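# Stand the cat litter pouch upright with its clip attached

## Task

Set the cat litter pouch upright near the centre of the table, one of its wide faces turned toward the robot arms, and keep it apart from both the pan and the scoop. The clip must finish attached to the pouch and holding onto it tightly. The pan must not be tipped over at the end. You end the task yourself with finished_scene.

## Robot and tools

Robot: two arms, left_arm and right_arm, each ending in a parallel two-finger gripper. Calibrated bases in the scene frame: left_arm at (-0.020, +0.243, 0) m with quat_wxyz (+1.000, 0, 0, 0); right_arm at (+0.045, -0.336, 0) m with quat_wxyz (+1.000, 0, 0, +0.012).

Scene frame: the origin sits at table-top height, halfway between the two nominal bases. +x points away from the robot over the table, +z points up, and left_arm lies on the +y side. Image left and right do not follow the arm names. On each gripper, the fingers point along its own +z axis and close along its y axis. end_effector_position is the spot between the finger pads, roughly 1 cm short of the tips. Reported hand positions can be a little off, more so at long reach.

The 16-number row: every arm command is one flat list of 16 numbers covering both arms, even when only one moves. Order: left_arm x, y, z, qw, qx, qy, qz, opening, then right_arm x, y, z, qw, qx, qy, qz, opening. x, y, z are an absolute target position in metres and qw..qz an absolute orientation quaternion (w first), both in the scene frame, so together they form a pose, not an offset. Opening runs from -1 (closed) to +1 (fully open, 0.094 m).

execute_actions(actions, cameras): actions is a list of actions; each action is a list of up to 15 rows, each row played for one 1/30 s step; if fewer than 15 rows are given, the last one repeats to fill the 15 steps. An action is rejected for both arms if any target lies more than 0.6 m from that gripper's current position along any of the gripper's axes; the whole call is rejected if an action is malformed or the first one fails that check against the latest reported state. An empty actions list just reports state and images. cameras chooses images: omitted, null or ["all"] gives all; [] gives none; names are cam_high and cam_low (both 896x504).

move(target, speed, blend, opening_speed, blocking, cameras): drives each gripper in a straight line from its current Hand target to the pose in target. target is one 16-number row, or a list of up to 15 such rows differing only in poses (a path through waypoints, all within 10 s total). speed is the top path speed in m/s, 0.002 to 0.5 (default 0.25), with rotation capped at twice that in rad/s; one value or one per waypoint. blend (m) rounds corners at intermediate waypoints; default 0 stops at each. opening_speed (per second on the -1..1 scale, at least 0.2) ramps the fingers; without it the opening is sent at once. blocking=false returns after about 0.5 s while the move continues; execute_actions is refused until the move ends, so use wait or stop first. A new move replaces a running one. Paths do not avoid obstacles or the other arm. Faster moves stray more and hit harder; aiming past a contact presses harder.

wait(seconds 0 to 10): lets time pass with arms holding their last command; returns early if a running move ends. stop(): brakes a running move. zoom_image(camera, region [x0, y0, x1, y1] in pixels, at most 504x504): a closer look at the latest image from cam_high or cam_low. read_manual(section="licences"): licence texts only. finished_scene(scene): ends the scene irreversibly; the goal must hold without the robot.

Control behaviour: each step the controller limits the command to within 100 mm and 20 degrees of the measured pose, then solves joints, favouring position over orientation. So one action may fall short; the arm then heads to the Hand target shown in the result, and you must send the remainder next. To keep an arm still, resend its last reported pose and wanted opening every call; to hold an orientation, repeat the same quaternion rather than copying the drifted reading. A gripper may rest about 1 cm off its command in free air from friction and weight; that alone means no contact.

Results: robot state with end_effector_position, end_effector_quat_wxyz, Hand target, Tool commands, Joint positions (last number per arm is the finger opening in metres), grip_measured (on the -1..1 scale), joint torques, plus images. A move adds a move: line such as done, off_target, moving, held or fault, plus limits (paced means the pose was clipped, held means steps were withheld). done means within 10 mm and 2 degrees, which says nothing about contact. pose unreachable means the clearance check blocked that arm; it does not guard grippers or wrist cameras from bumping each other. Torques 1 to 3 wrap at ±28 N m.

Gripping: an empty gripper reads up to about 1.6 mm wide. On a hard part a full squeeze reads up to about 3 mm under its width. Commanding about 0.11 below the first-touch reading gives full force (about 50 to 62 N per pad); soft items get crushed deeper. To release, command well above grip_measured.

Avoid: dropping things, releasing moving objects, fast impacts, hard pushes, arm-on-arm collisions (can fail the scene), anything leaving the table, and knocking the pan over. Loose objects may get brief random nudges. Heat: holding loads, stretched arms or pushing at unreachable poses warms motors; MOTOR HOT appears at 75 °C, at 90 °C the arm folds and idles for the rest of the scene, at 100 °C it goes limp. Keep motions smooth and efficient.

Each tool is called after "Emit:" as name([rows], argument=value, ...), one row to a line, values as JSON.

## Session

I'll start by looking at the scene.

Emit:
execute_actions(actions=[])

Scene clock: 0.00 s.
left_arm: end_effector_position=(+0.1670, +0.4592, +0.1695) grip_measured=+1.000 end_effector_quat_wxyz=(-0.234, +0.685, -0.486, -0.490) | right_arm: end_effector_position=(+0.1396, -0.1550, +0.1164) grip_measured=+1.000 end_effector_quat_wxyz=(+0.373, -0.231, +0.889, +0.133)
Joint positions: left_arm=[0.27 1.752 1.216 -1.516 -1.089 -1.931 0.094] | right_arm=[1.654 0.743 0.521 -0.887 0.697 1 0.094]
Joint velocities: left_arm=[-0.007 -0.017 0.012 0.022 -0.037 -0.066 0] | right_arm=[0.007 -0.022 -0.007 0.022 0.007 0.007 0]
Joint torques (N m): no reading
Motor temperatures (°C): left_arm=[30 33 35 31 29 30 28] | right_arm=[27 36 33 30 26 27 28]
Heat: left arm: 35 °C; right arm: 36 °C.
Hand target: left_arm +0.1682, +0.4608, +0.1738; -0.242, +0.684, -0.483, -0.490 | right_arm +0.1417, -0.1559, +0.1200; +0.380, -0.228, +0.887, +0.132
Tool commands: left_gripper/opening=+1.0 right_gripper/opening=+1.0

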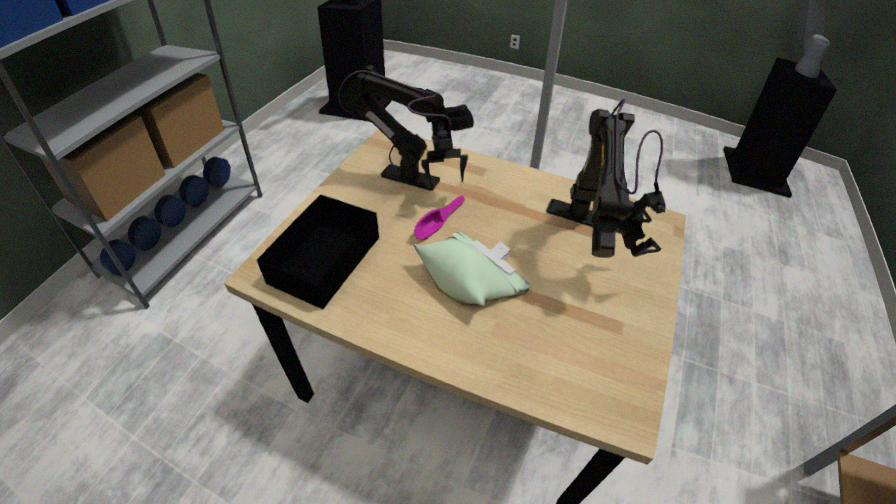

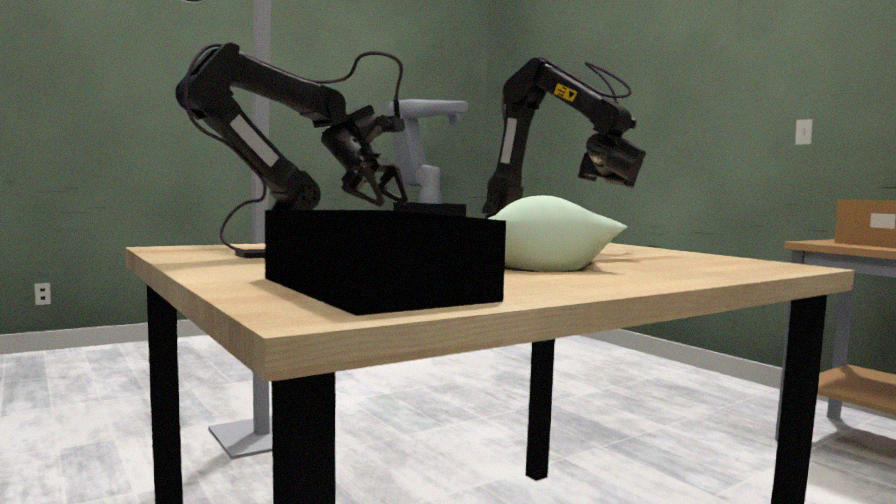

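Emit:
zoom_image(camera="cam_high", region=[390, 170, 560, 320])

Emit:
zoom_image(camera="cam_high", region=[230, 170, 430, 320])

Emit:
zoom_image(camera="cam_low", region=[440, 160, 680, 300])

Scaled by 2.965.

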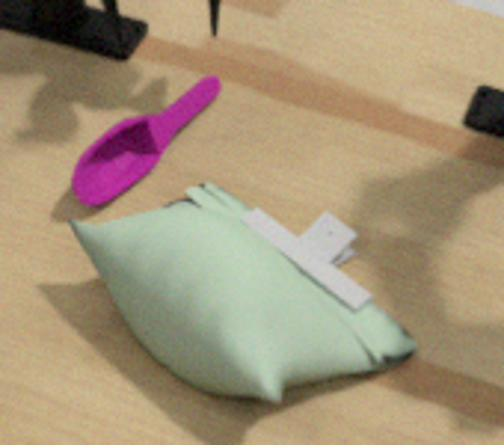

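Scaled by 2.520.

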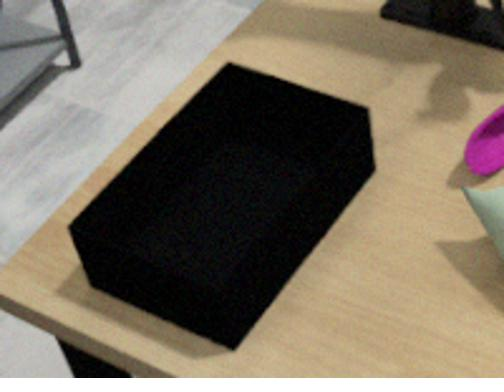

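Scaled by 2.100.

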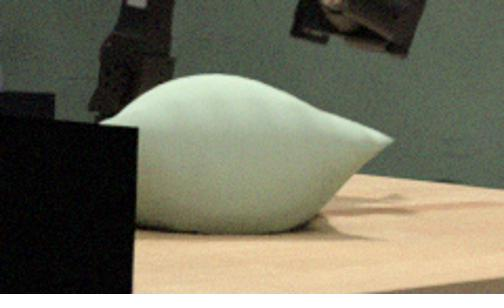

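Emit:
zoom_image(camera="cam_high", region=[405, 220, 485, 310])

Emit:
zoom_image(camera="cam_high", region=[450, 220, 540, 310])

Scaled by 5.600.

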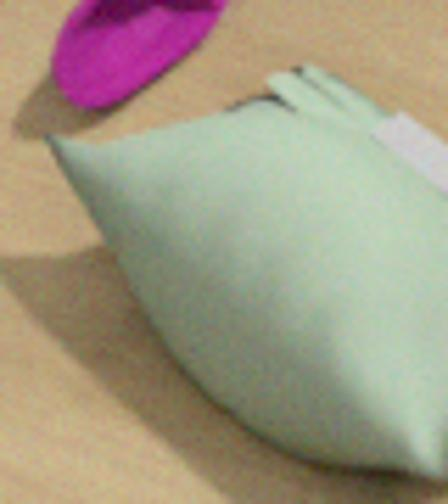

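Scaled by 5.600.

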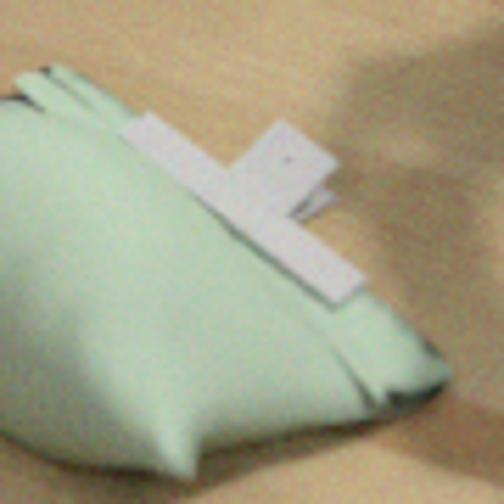

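Emit:
zoom_image(camera="cam_high", region=[330, 60, 490, 200])

Emit:
zoom_image(camera="cam_high", region=[540, 90, 700, 270])

Emit:
zoom_image(camera="cam_low", region=[170, 30, 420, 270])

Emit:
zoom_image(camera="cam_low", region=[470, 40, 680, 280])

Scaled by 3.150.

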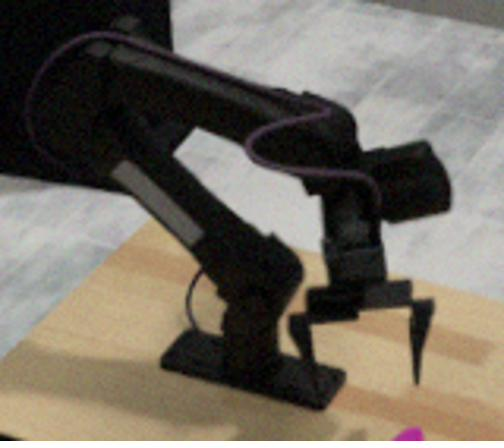

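Scaled by 2.800.

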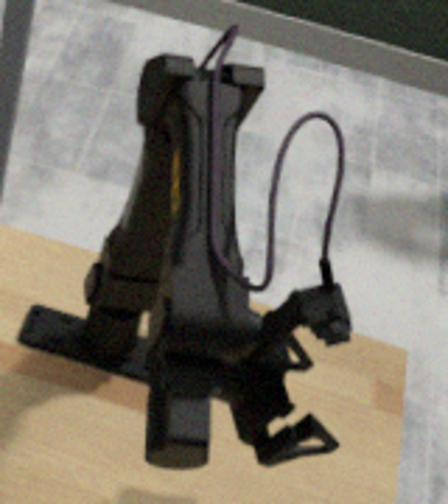

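Scaled by 2.016.

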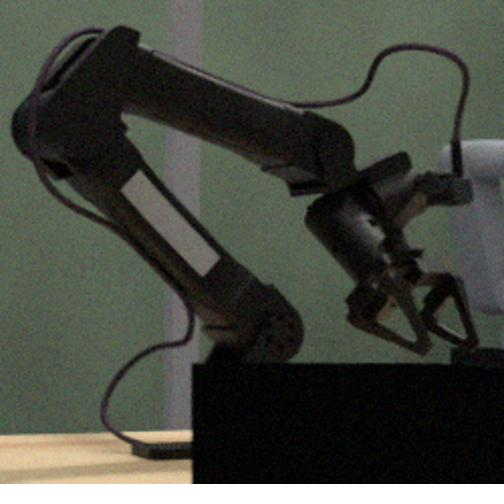

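Scaled by 2.100.

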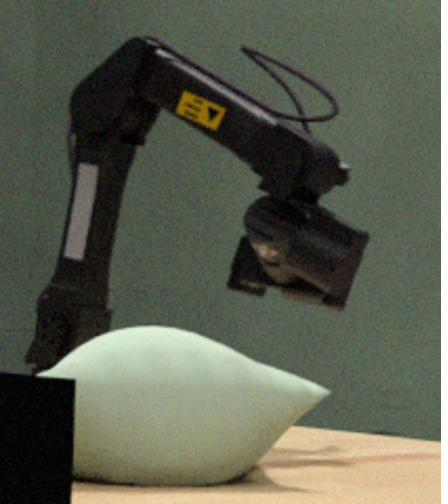

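Emit:
zoom_image(camera="cam_high", region=[210, 250, 290, 320])

Emit:
zoom_image(camera="cam_high", region=[610, 420, 690, 490])

Emit:
zoom_image(camera="cam_high", region=[640, 180, 720, 250])

Emit:
zoom_image(camera="cam_high", region=[350, 100, 450, 200])

Scaled by 6.300.

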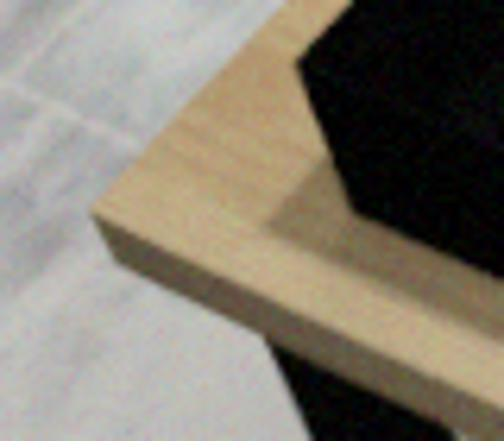

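Scaled by 6.300.

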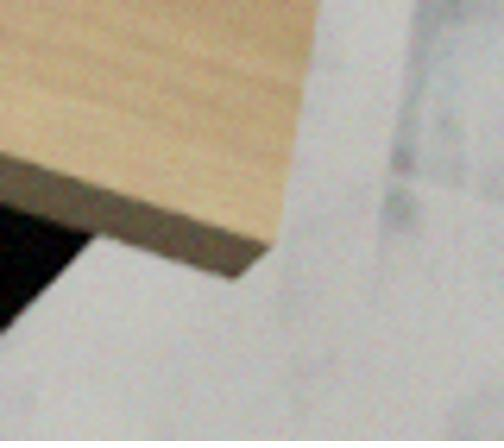

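Scaled by 6.300.

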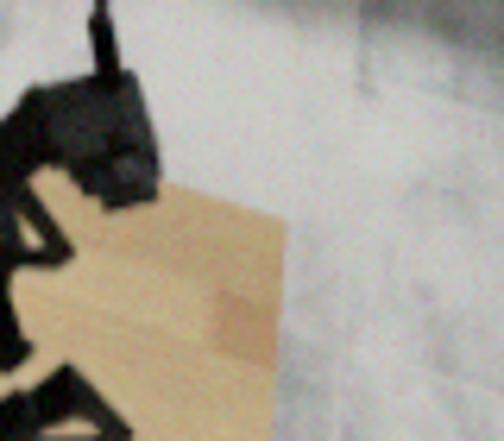

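Scaled by 5.040.

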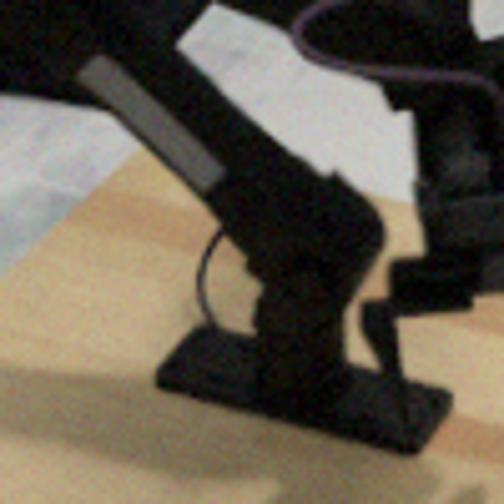

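Emit:
zoom_image(camera="cam_high", region=[530, 180, 620, 250])

Emit:
zoom_image(camera="cam_high", region=[600, 180, 680, 270])

Emit:
zoom_image(camera="cam_high", region=[410, 90, 490, 210])

Scaled by 5.600.

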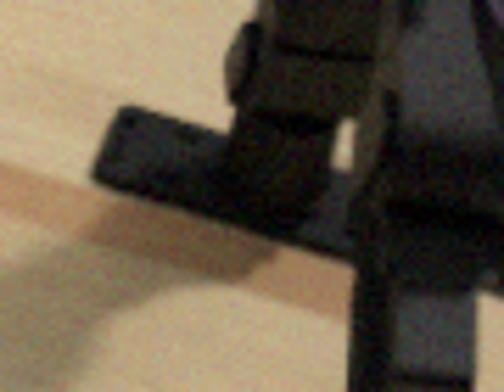

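Scaled by 5.600.

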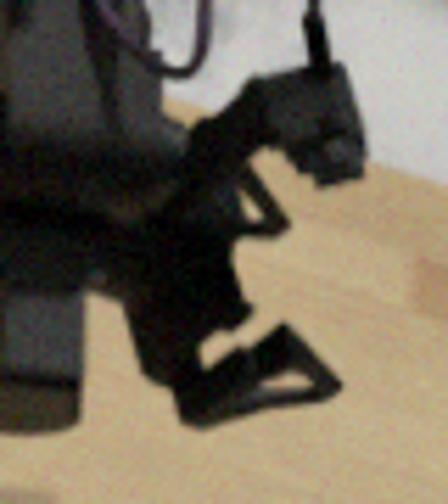

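Scaled by 4.200.

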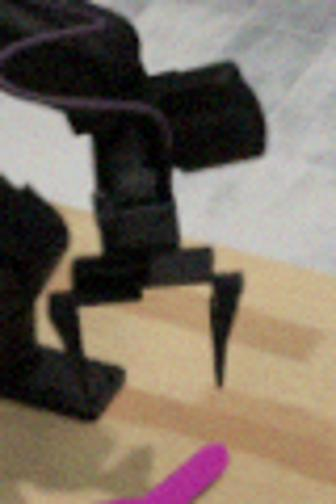

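Emit:
zoom_image(camera="cam_low", region=[220, 300, 320, 400])

Emit:
zoom_image(camera="cam_low", region=[780, 240, 880, 320])

Emit:
zoom_image(camera="cam_low", region=[110, 220, 210, 290])

Emit:
zoom_image(camera="cam_low", region=[480, 180, 640, 290])

Scaled by 5.040.

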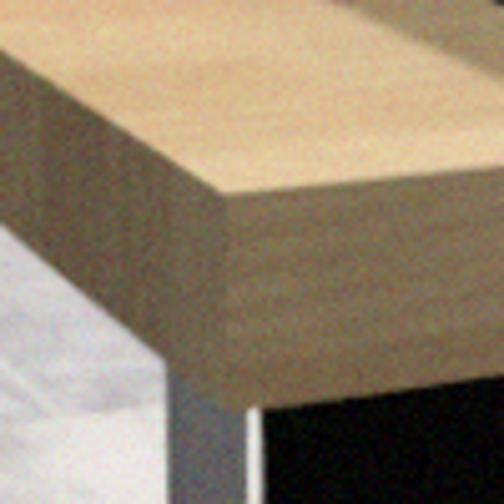

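Scaled by 5.040.

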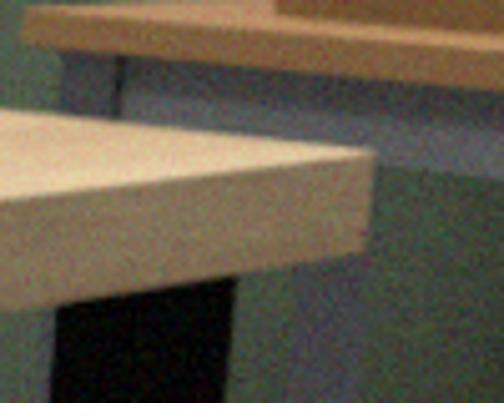

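Scaled by 5.040.

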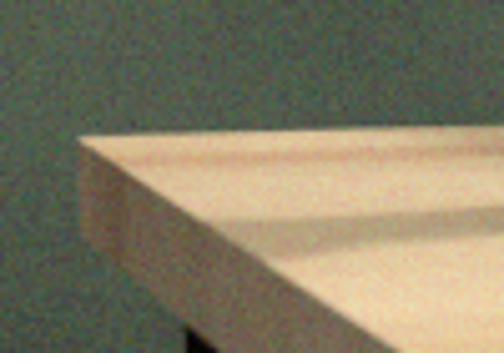

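Scaled by 3.150.

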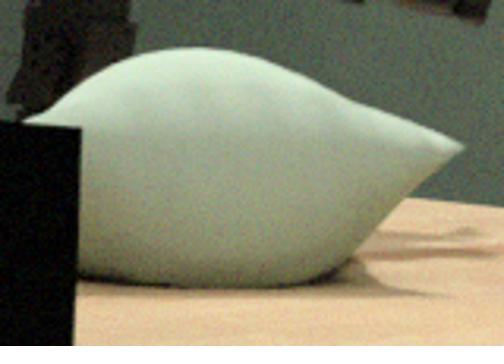

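Emit:
zoom_image(camera="cam_high", region=[465, 225, 540, 300])

Emit:
zoom_image(camera="cam_high", region=[445, 222, 500, 262])

Scaled by 6.720.

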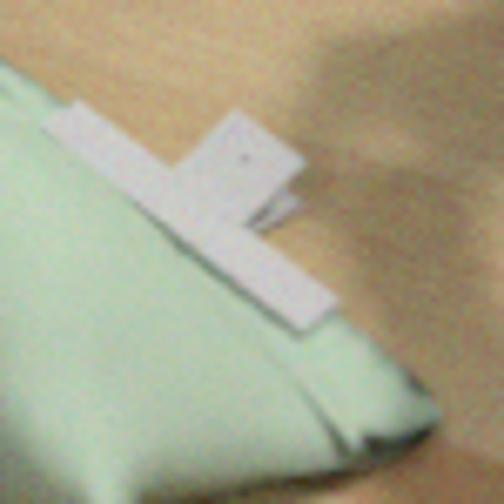

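Scaled by 9.164.

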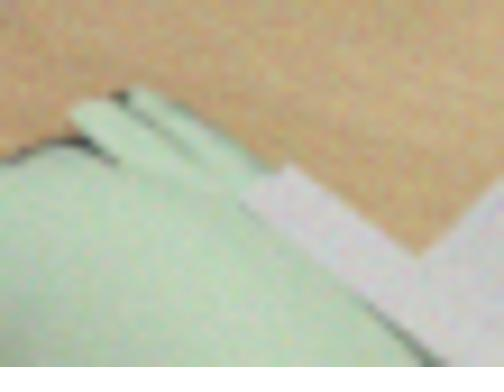

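Emit:
move([
  [0.24, 0.27, 0.20, 0.2887, -0.4532, 0.7113, -0.4532, 0.1, 0.1396, -0.1550, 0.1164, 0.373, -0.231, 0.889, 0.133, 1.0],
], speed=0.35)

Scene clock: 18.07 s.
left_arm: end_effector_position=(+0.2399, +0.2703, +0.2035) grip_measured=+0.101 end_effector_quat_wxyz=(+0.275, -0.459, +0.710, -0.458) | right_arm: end_effector_position=(+0.1385, -0.1547, +0.1156) grip_measured=+1.000 end_effector_quat_wxyz=(+0.370, -0.232, +0.890, +0.134)
Joint positions: left_arm=[0.702 0.893 0.691 -0.668 0.974 -0.827 0.052] | right_arm=[1.654 0.743 0.521 -0.887 0.689 1 0.094]
Joint velocities: left_arm=[0.002 -0.002 -0.017 -0.022 -0.051 -0.037 0] | right_arm=[-0.007 -0.002 -0.017 -0.051 -0.037 0.007 0]
Joint torques (N m): left_arm=[0.05 -0.46 6.01 1.56 0.54 0.07] | right_arm=[-0.1 0.09 6.48 0.93 0.38 -0.06]
Motor temperatures (°C): left_arm=[30 34 37 31 29 30 28] | right_arm=[27 35 36 31 26 27 28]
Heat: left arm: 37 °C; right arm: 36 °C.
Hand target: left_arm +0.2398, +0.2686, +0.2014; +0.275, -0.453, +0.711, -0.463 | right_arm +0.1396, -0.1550, +0.1164; +0.373, -0.231, +0.889, +0.133
Off the commanded pose: left_arm 0.004 m, 2 deg | right_arm 0.001 m, 0 deg.
move: done

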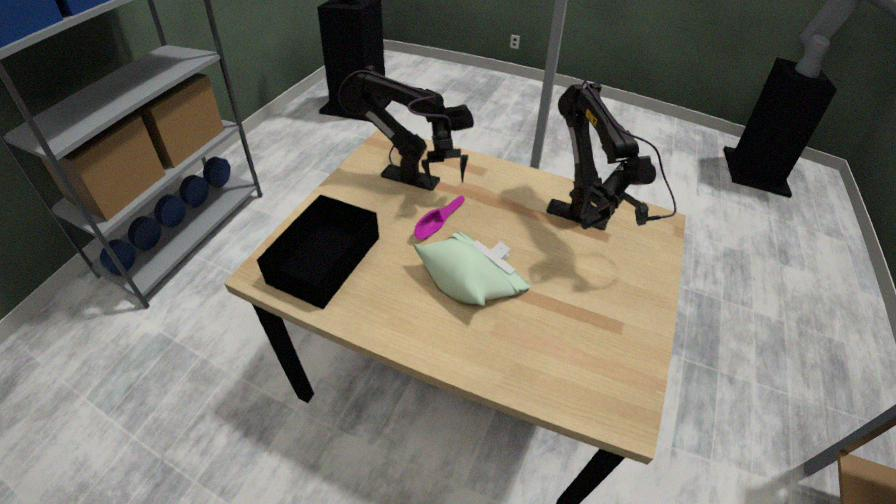

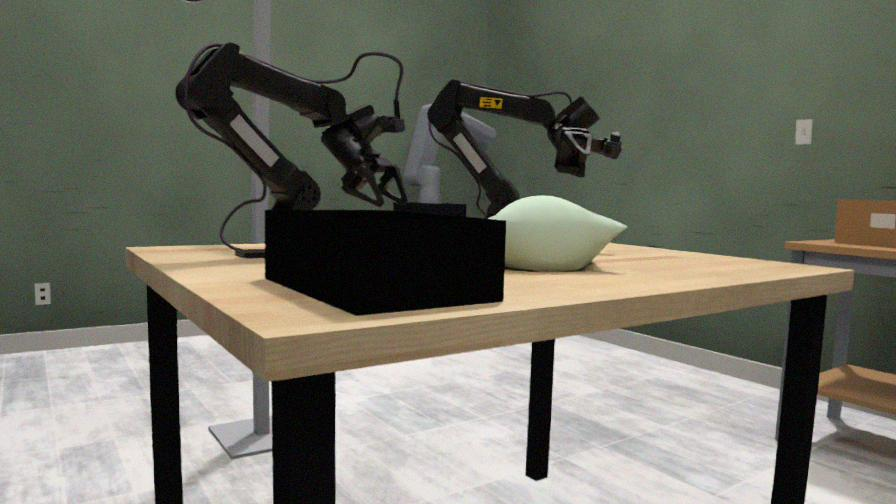

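Emit:
zoom_image(camera="cam_high", region=[550, 130, 690, 250])

Emit:
zoom_image(camera="cam_low", region=[480, 80, 650, 290])

Scaled by 3.600.

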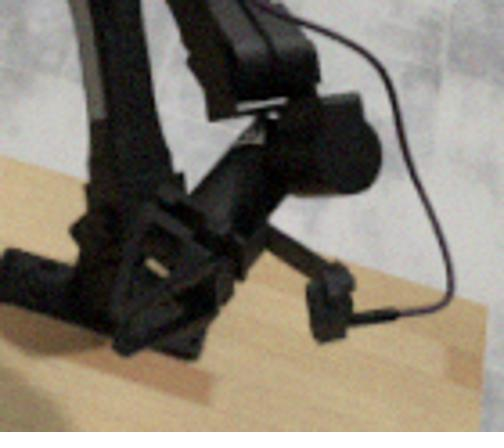

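Scaled by 2.400.

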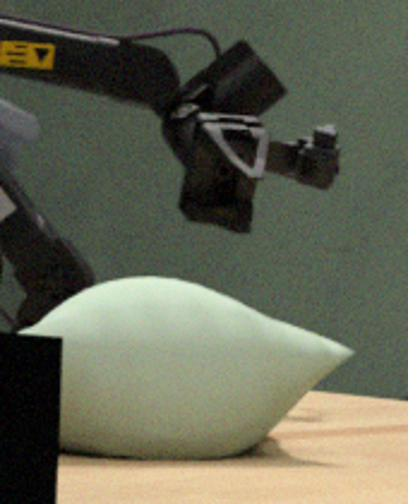

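Emit:
move([
  [0.301, 0.1915, 0.095, 0.2887, -0.4532, 0.7113, -0.4532, 0.1, 0.1396, -0.1550, 0.1164, 0.373, -0.231, 0.889, 0.133, 1.0],
], speed=0.2)

Scene clock: 20.83 s.
left_arm: end_effector_position=(+0.3004, +0.1919, +0.0963) grip_measured=+0.101 end_effector_quat_wxyz=(+0.288, -0.452, +0.716, -0.448) | right_arm: end_effector_position=(+0.1384, -0.1547, +0.1155) grip_measured=+1.000 end_effector_quat_wxyz=(+0.369, -0.232, +0.890, +0.134)
Joint positions: left_arm=[0.094 1.154 0.265 0.381 0.474 -1.314 0.052] | right_arm=[1.654 0.743 0.521 -0.887 0.689 1 0.094]
Joint velocities: left_arm=[-0.007 0.007 -0.007 -0.022 -0.066 0.007 0] | right_arm=[-0.002 0.002 -0.002 -0.007 0.007 0.007 0]
Joint torques (N m): left_arm=[-0.35 -1.47 5.39 2.01 0.07 0.02] | right_arm=[-0.03 0.28 6.42 0.96 0.39 -0.08]
Motor temperatures (°C): left_arm=[30 34 37 32 29 30 28] | right_arm=[27 35 36 31 26 27 28]
Heat: left arm: 37 °C; right arm: 36 °C.
Hand target: left_arm +0.2982, +0.1911, +0.0915; +0.287, -0.452, +0.718, -0.445 | right_arm +0.1396, -0.1550, +0.1164; +0.373, -0.231, +0.889, +0.133
Off the commanded pose: left_arm 0.001 m, 1 deg | right_arm 0.001 m, 0 deg.
move: done

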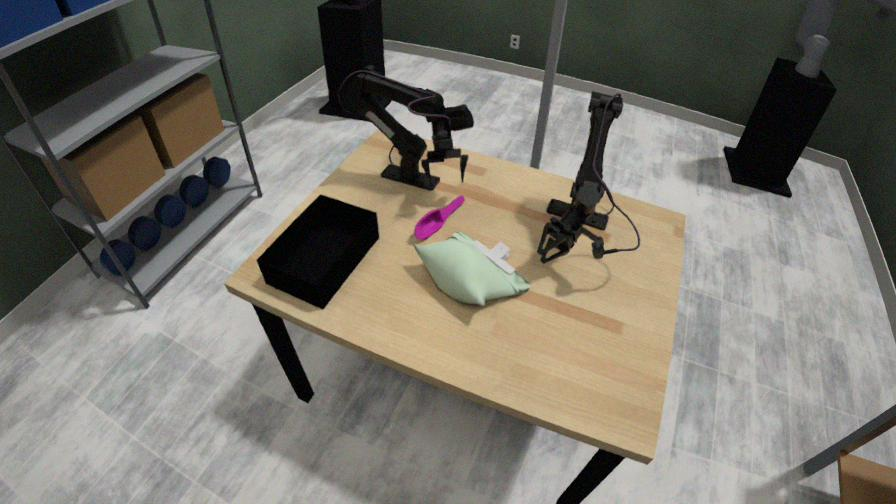

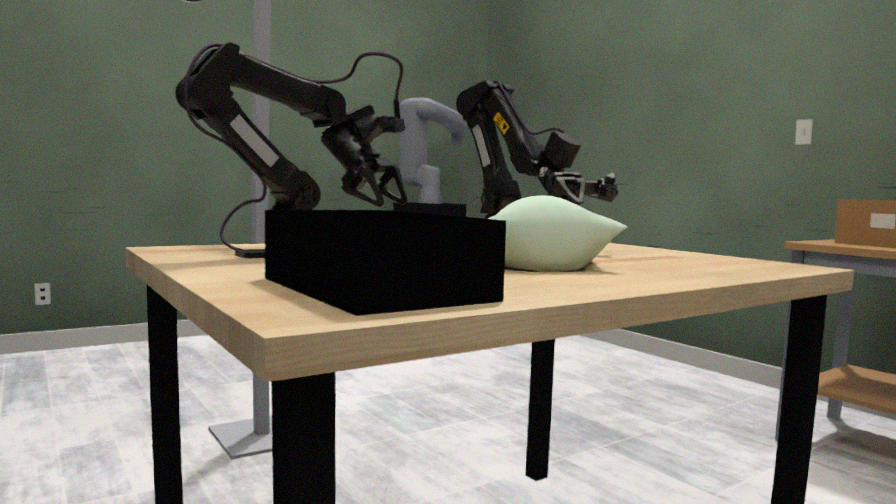

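Emit:
zoom_image(camera="cam_high", region=[480, 190, 640, 310])

Emit:
zoom_image(camera="cam_low", region=[470, 120, 650, 290])

Scaled by 3.150.

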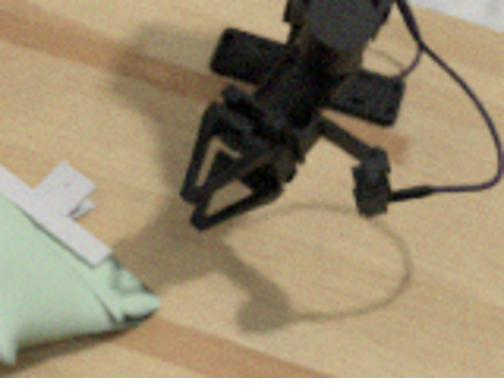

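Scaled by 2.800.

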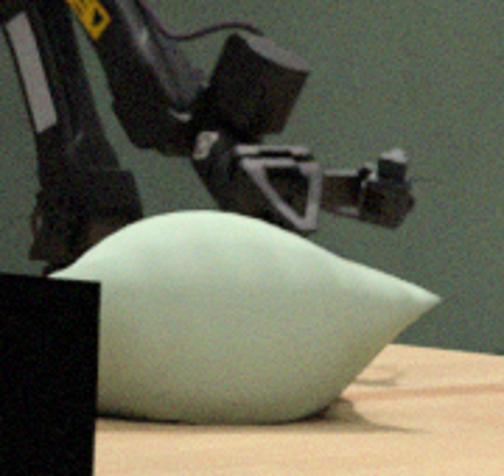

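Emit:
move([
  [0.302, 0.190, 0.076, 0.3271, -0.4263, 0.6691, -0.5134, 0.1, 0.1396, -0.1550, 0.1164, 0.373, -0.231, 0.889, 0.133, 1.0],
  [0.346, 0.1695, 0.0625, 0.3271, -0.4263, 0.6691, -0.5134, 0.1, 0.1396, -0.1550, 0.1164, 0.373, -0.231, 0.889, 0.133, 1.0],
], speed=0.1)

Emit:
zoom_image(camera="cam_high", region=[470, 190, 610, 310])

Scene clock: 23.97 s.
left_arm: end_effector_position=(+0.3415, +0.1699, +0.0601) grip_measured=+0.101 end_effector_quat_wxyz=(+0.321, -0.428, +0.673, -0.512) | right_arm: end_effector_position=(+0.1384, -0.1547, +0.1155) grip_measured=+1.000 end_effector_quat_wxyz=(+0.369, -0.232, +0.890, +0.134)
Joint positions: left_arm=[0.001 1.81 0.226 1.282 0.428 -1.448 0.052] | right_arm=[1.654 0.743 0.521 -0.887 0.689 1 0.094]
Joint velocities: left_arm=[0.002 -0.017 -0.017 -0.051 -0.037 -0.051 0.001] | right_arm=[-0.007 -0.007 0.002 -0.081 0.022 0.066 0]
Joint torques (N m): left_arm=[-0.43 -3.96 4.51 2.07 0 0.05] | right_arm=[-0.09 0.14 6.69 1 0.41 -0.04]
Motor temperatures (°C): left_arm=[30 34 37 32 29 30 28] | right_arm=[27 35 36 31 26 27 28]
Heat: left arm: 37 °C; right arm: 36 °C.
Hand target: left_arm +0.3458, +0.1694, +0.0615; +0.326, -0.424, +0.672, -0.512 | right_arm +0.1396, -0.1550, +0.1164; +0.373, -0.231, +0.889, +0.133
Off the commanded pose: left_arm 0.005 m, 1 deg | right_arm 0.001 m, 0 deg.
move: done

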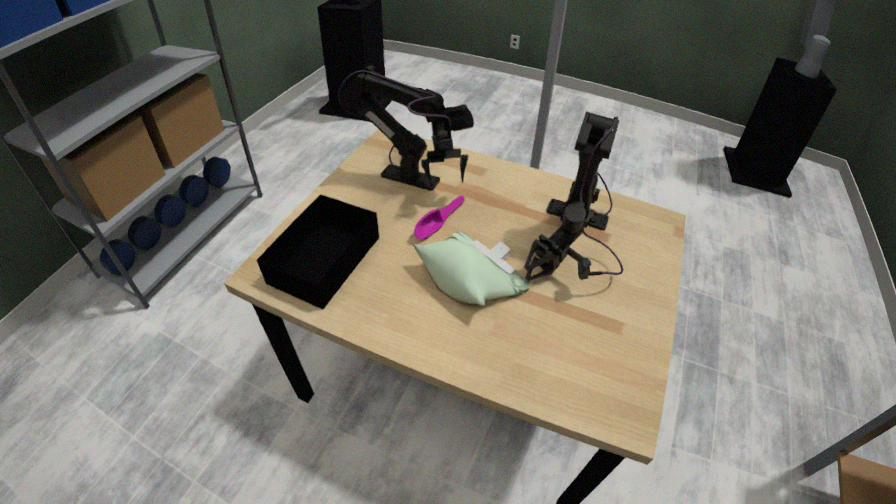

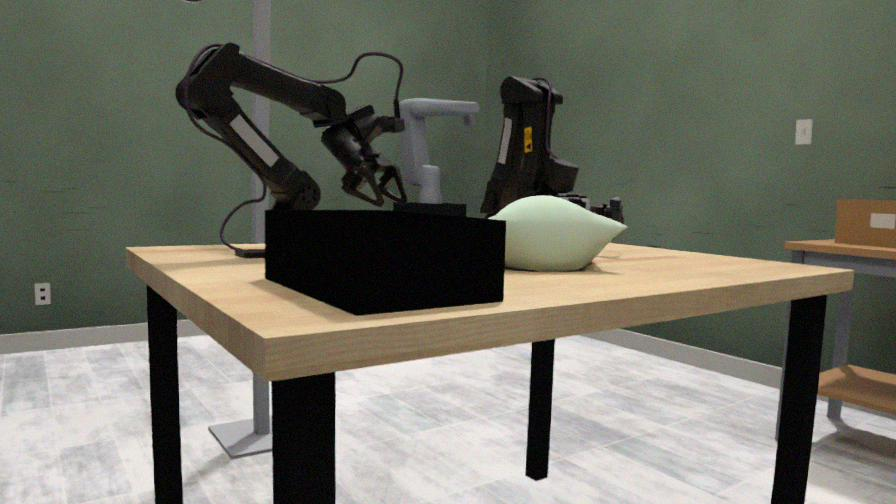

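Scaled by 3.600.

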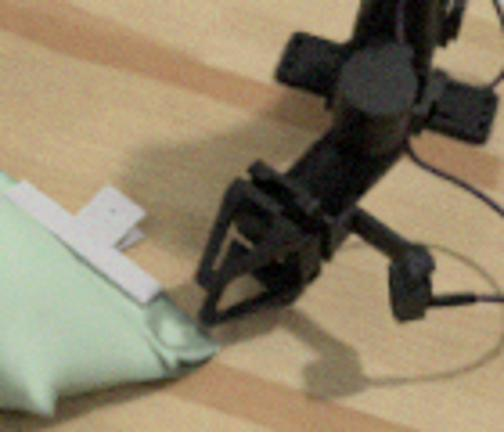

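Emit:
move([
  [0.385, 0.1515, 0.0535, 0.3271, -0.4263, 0.6691, -0.5134, 0.1, 0.1396, -0.1550, 0.1164, 0.373, -0.231, 0.889, 0.133, 1.0],
], speed=0.06)

Emit:
zoom_image(camera="cam_high", region=[470, 190, 610, 310])

Scene clock: 25.73 s.
left_arm: end_effector_position=(+0.3814, +0.1525, +0.0555) grip_measured=+0.101 end_effector_quat_wxyz=(+0.326, -0.425, +0.669, -0.515) | right_arm: end_effector_position=(+0.1384, -0.1547, +0.1155) grip_measured=+1.000 end_effector_quat_wxyz=(+0.369, -0.232, +0.890, +0.134)
Joint positions: left_arm=[-0.072 1.941 0.381 1.283 0.355 -1.474 0.052] | right_arm=[1.654 0.743 0.521 -0.887 0.689 1 0.094]
Joint velocities: left_arm=[0.007 -0.012 -0.007 -0.022 -0.022 0.022 0] | right_arm=[-0.017 -0.007 0.017 -0.037 0.007 -0.007 0]
Joint torques (N m): left_arm=[-0.53 -5.11 4.79 2.05 0.01 0.02] | right_arm=[-0.21 0.21 6.72 0.92 0.38 -0.01]
Motor temperatures (°C): left_arm=[30 34 37 33 29 30 28] | right_arm=[27 35 36 31 26 27 28]
Heat: left arm: 37 °C; right arm: 36 °C.
Hand target: left_arm +0.3847, +0.1514, +0.0526; +0.327, -0.426, +0.670, -0.512 | right_arm +0.1396, -0.1550, +0.1164; +0.373, -0.231, +0.889, +0.133
Off the commanded pose: left_arm 0.004 m, 0 deg | right_arm 0.001 m, 0 deg.
move: done

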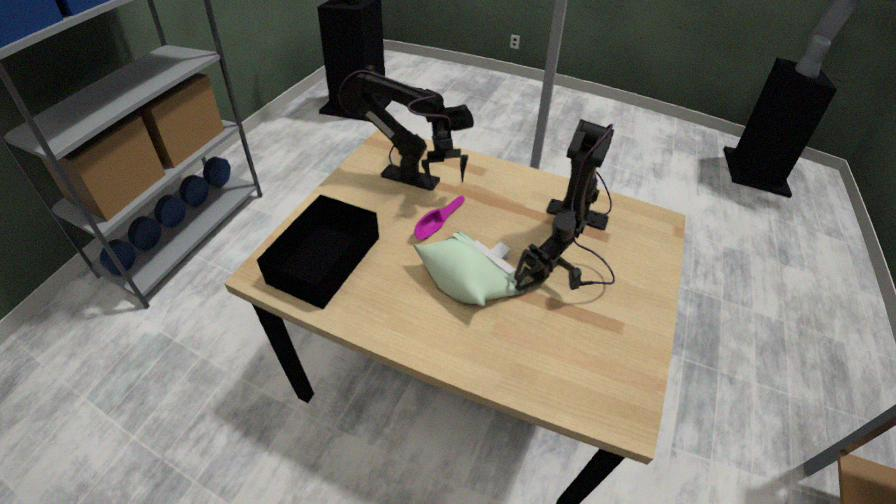

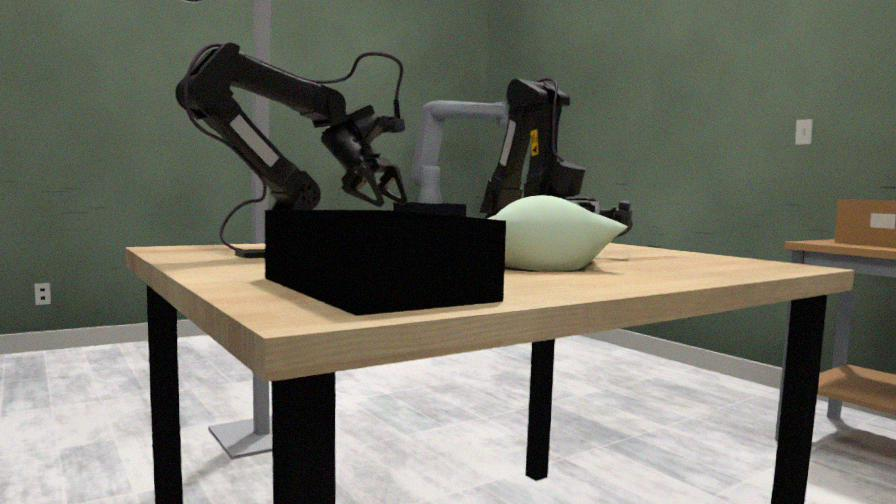

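Scaled by 3.600.

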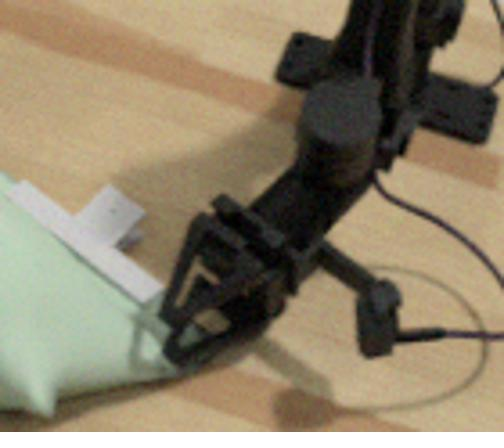

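Emit:
zoom_image(camera="cam_high", region=[495, 240, 555, 310])

Emit:
zoom_image(camera="cam_low", region=[540, 180, 660, 290])

Scaled by 7.200.

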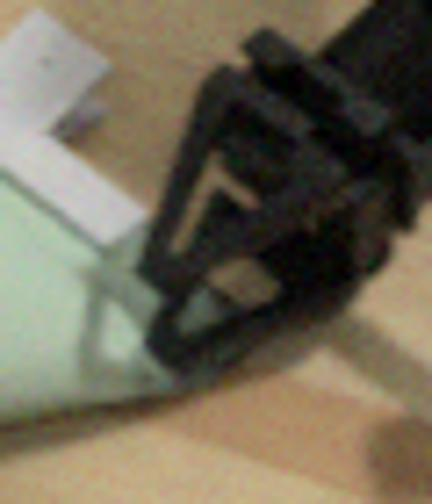

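Scaled by 4.200.

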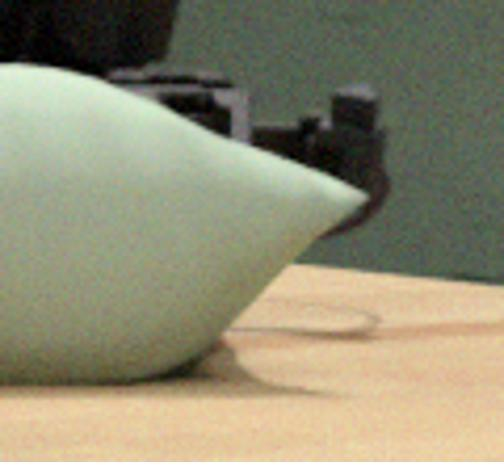

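Emit:
move([
  [0.300, 0.188, 0.085, 0.2605, -0.47, 0.7376, -0.4089, -0.28, 0.1396, -0.1550, 0.1164, 0.373, -0.231, 0.889, 0.133, 1.0],
  [0.302, 0.173, 0.033, 0.2605, -0.47, 0.7376, -0.4089, -0.28, 0.1396, -0.1550, 0.1164, 0.373, -0.231, 0.889, 0.133, 1.0],
], speed=[0.12, 0.08])

Emit:
zoom_image(camera="cam_high", region=[480, 220, 580, 310])

Scene clock: 30.40 s.
left_arm: end_effector_position=(+0.3039, +0.1735, +0.0393) grip_measured=-0.279 end_effector_quat_wxyz=(+0.262, -0.471, +0.733, -0.414) | right_arm: end_effector_position=(+0.1384, -0.1547, +0.1155) grip_measured=+1.000 end_effector_quat_wxyz=(+0.369, -0.232, +0.890, +0.134)
Joint positions: left_arm=[-0.031 1.447 0.223 0.64 0.343 -1.36 0.034] | right_arm=[1.654 0.743 0.521 -0.887 0.689 1 0.094]
Joint velocities: left_arm=[-0.012 0.002 -0.007 -0.037 0.037 0.051 0] | right_arm=[-0.012 -0.012 -0.007 -0.022 0.022 -0.022 0]
Joint torques (N m): left_arm=[-0.47 -2.48 4.46 1.95 -0.02 0.06] | right_arm=[-0.16 0.18 6.43 0.97 0.38 -0.09]
Motor temperatures (°C): left_arm=[30 34 37 34 29 30 28] | right_arm=[27 35 36 31 26 27 28]
Heat: left arm: 37 °C; right arm: 36 °C.
Hand target: left_arm +0.3010, +0.1734, +0.0347; +0.261, -0.473, +0.735, -0.410 | right_arm +0.1396, -0.1550, +0.1164; +0.373, -0.231, +0.889, +0.133
Off the commanded pose: left_arm 0.007 m, 1 deg | right_arm 0.001 m, 0 deg.
move: done

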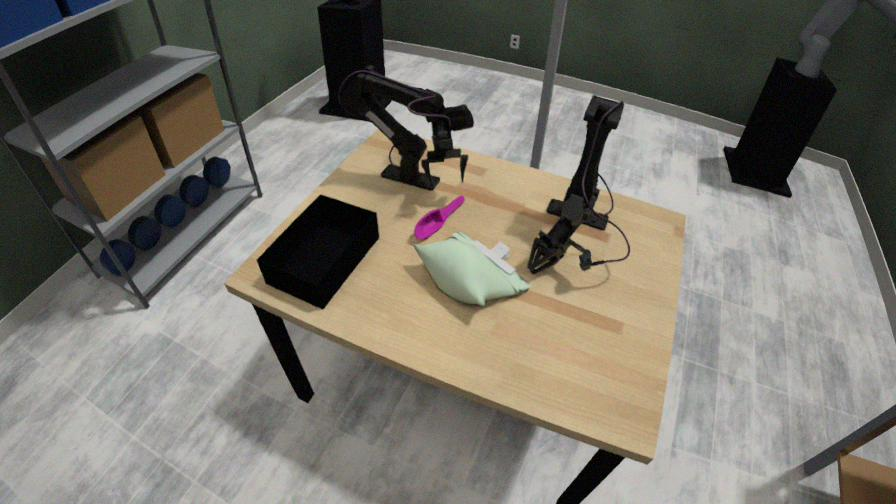

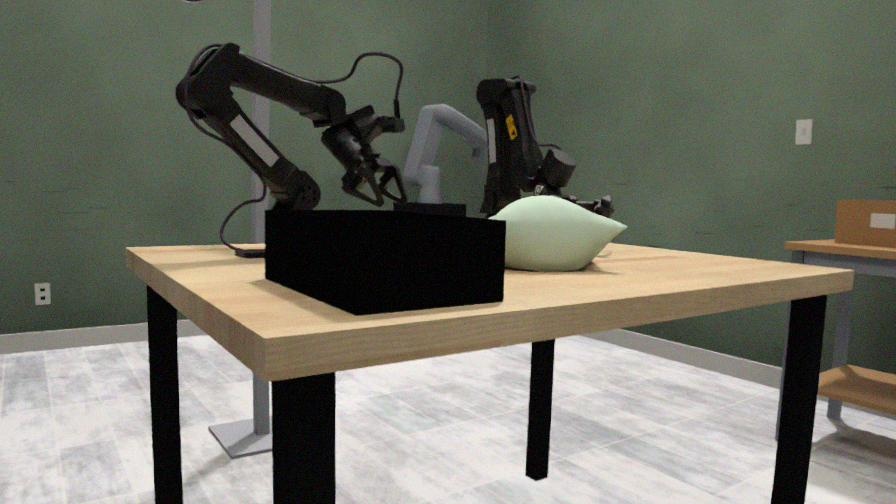

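Scaled by 5.040.

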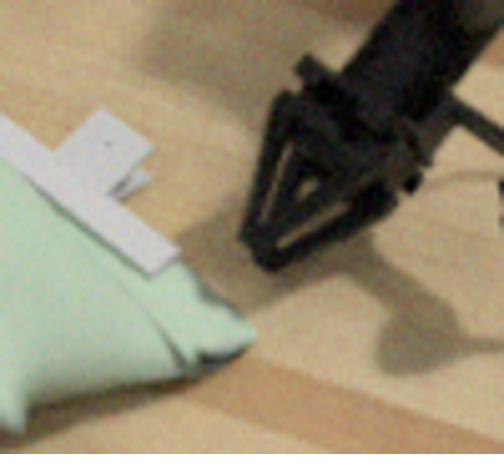

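Emit:
move([
  [0.305, 0.172, 0.025, 0.2605, -0.47, 0.7376, -0.4089, -0.28, 0.1396, -0.1550, 0.1164, 0.373, -0.231, 0.889, 0.133, 1.0],
], speed=0.05, cameras=["cam_high"])

Scene clock: 32.00 s.
left_arm: end_effector_position=(+0.3073, +0.1725, +0.0292) grip_measured=-0.279 end_effector_quat_wxyz=(+0.261, -0.471, +0.734, -0.414) | right_arm: end_effector_position=(+0.1384, -0.1547, +0.1155) grip_measured=+1.000 end_effector_quat_wxyz=(+0.369, -0.232, +0.890, +0.134)
Joint positions: left_arm=[-0.035 1.532 0.223 0.723 0.342 -1.36 0.034] | right_arm=[1.654 0.743 0.521 -0.887 0.689 1 0.094]
Joint velocities: left_arm=[-0.017 0.012 0.002 0.007 -0.095 -0.051 -0.001] | right_arm=[-0.022 -0.002 -0.012 -0.022 -0.007 -0.007 0]
Joint torques (N m): left_arm=[-0.44 -2.96 4.1 1.95 -0.02 0.09] | right_arm=[-0.18 -0.03 6.42 0.97 0.42 -0.05]
Motor temperatures (°C): left_arm=[30 34 37 34 29 30 28] | right_arm=[27 35 36 31 26 27 28]
Heat: left arm: 37 °C; right arm: 36 °C.
Hand target: left_arm +0.3048, +0.1721, +0.0252; +0.261, -0.470, +0.738, -0.409 | right_arm +0.1396, -0.1550, +0.1164; +0.373, -0.231, +0.889, +0.133
Off the commanded pose: left_arm 0.005 m, 1 deg | right_arm 0.001 m, 0 deg.
move: done
Images, in order (width x height): cam_high 896x504.

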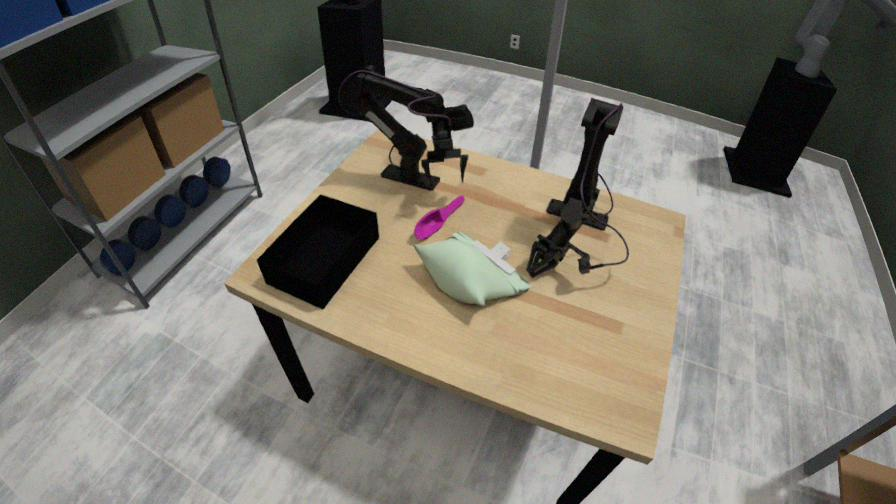

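Emit:
move([
  [0.350, 0.1515, 0.025, 0.2605, -0.47, 0.7376, -0.4089, -0.28, 0.1396, -0.1550, 0.1164, 0.373, -0.231, 0.889, 0.133, 1.0],
], speed=0.05, cameras=["cam_high"])

Emit:
zoom_image(camera="cam_high", region=[480, 220, 580, 310])

Scene clock: 33.50 s.
left_arm: end_effector_position=(+0.3424, +0.1526, +0.0214) grip_measured=-0.279 end_effector_quat_wxyz=(+0.253, -0.473, +0.739, -0.407) | right_arm: end_effector_position=(+0.1384, -0.1547, +0.1155) grip_measured=+1.000 end_effector_quat_wxyz=(+0.369, -0.232, +0.890, +0.134)
Joint positions: left_arm=[-0.116 1.696 0.368 0.731 0.276 -1.4 0.034] | right_arm=[1.654 0.743 0.521 -0.887 0.689 1 0.094]
Joint velocities: left_arm=[-0.002 -0.027 -0.002 -0.022 -0.066 0.051 -0.001] | right_arm=[-0.002 -0.012 0.012 0.007 -0.037 0.037 0]
Joint torques (N m): left_arm=[-0.68 -4.22 6.63 1.93 -0.03 0.02] | right_arm=[-0.06 0.06 6.41 0.91 0.38 0]
Motor temperatures (°C): left_arm=[30 34 37 34 29 30 28] | right_arm=[27 35 36 31 26 27 28]
Heat: left arm: 37 °C; right arm: 36 °C.
Hand target: left_arm +0.3494, +0.1515, +0.0243; +0.261, -0.470, +0.738, -0.408 | right_arm +0.1396, -0.1550, +0.1164; +0.373, -0.231, +0.889, +0.133
Off the commanded pose: left_arm 0.009 m, 1 deg | right_arm 0.001 m, 0 deg.
move: done
Images, in order (width x height): cam_high 896x504.

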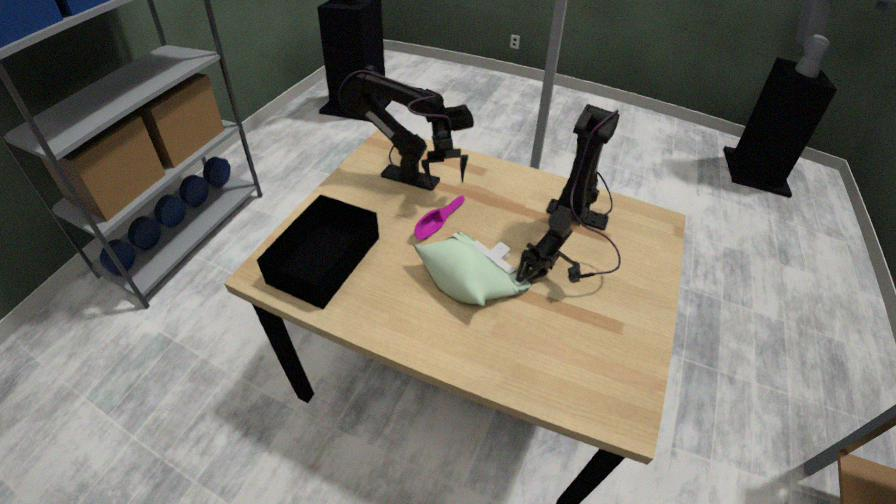

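Scaled by 5.040.

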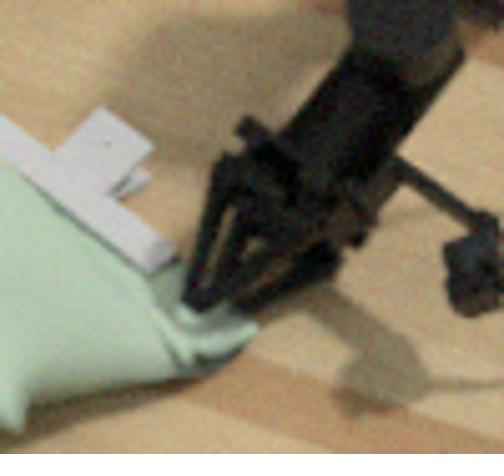

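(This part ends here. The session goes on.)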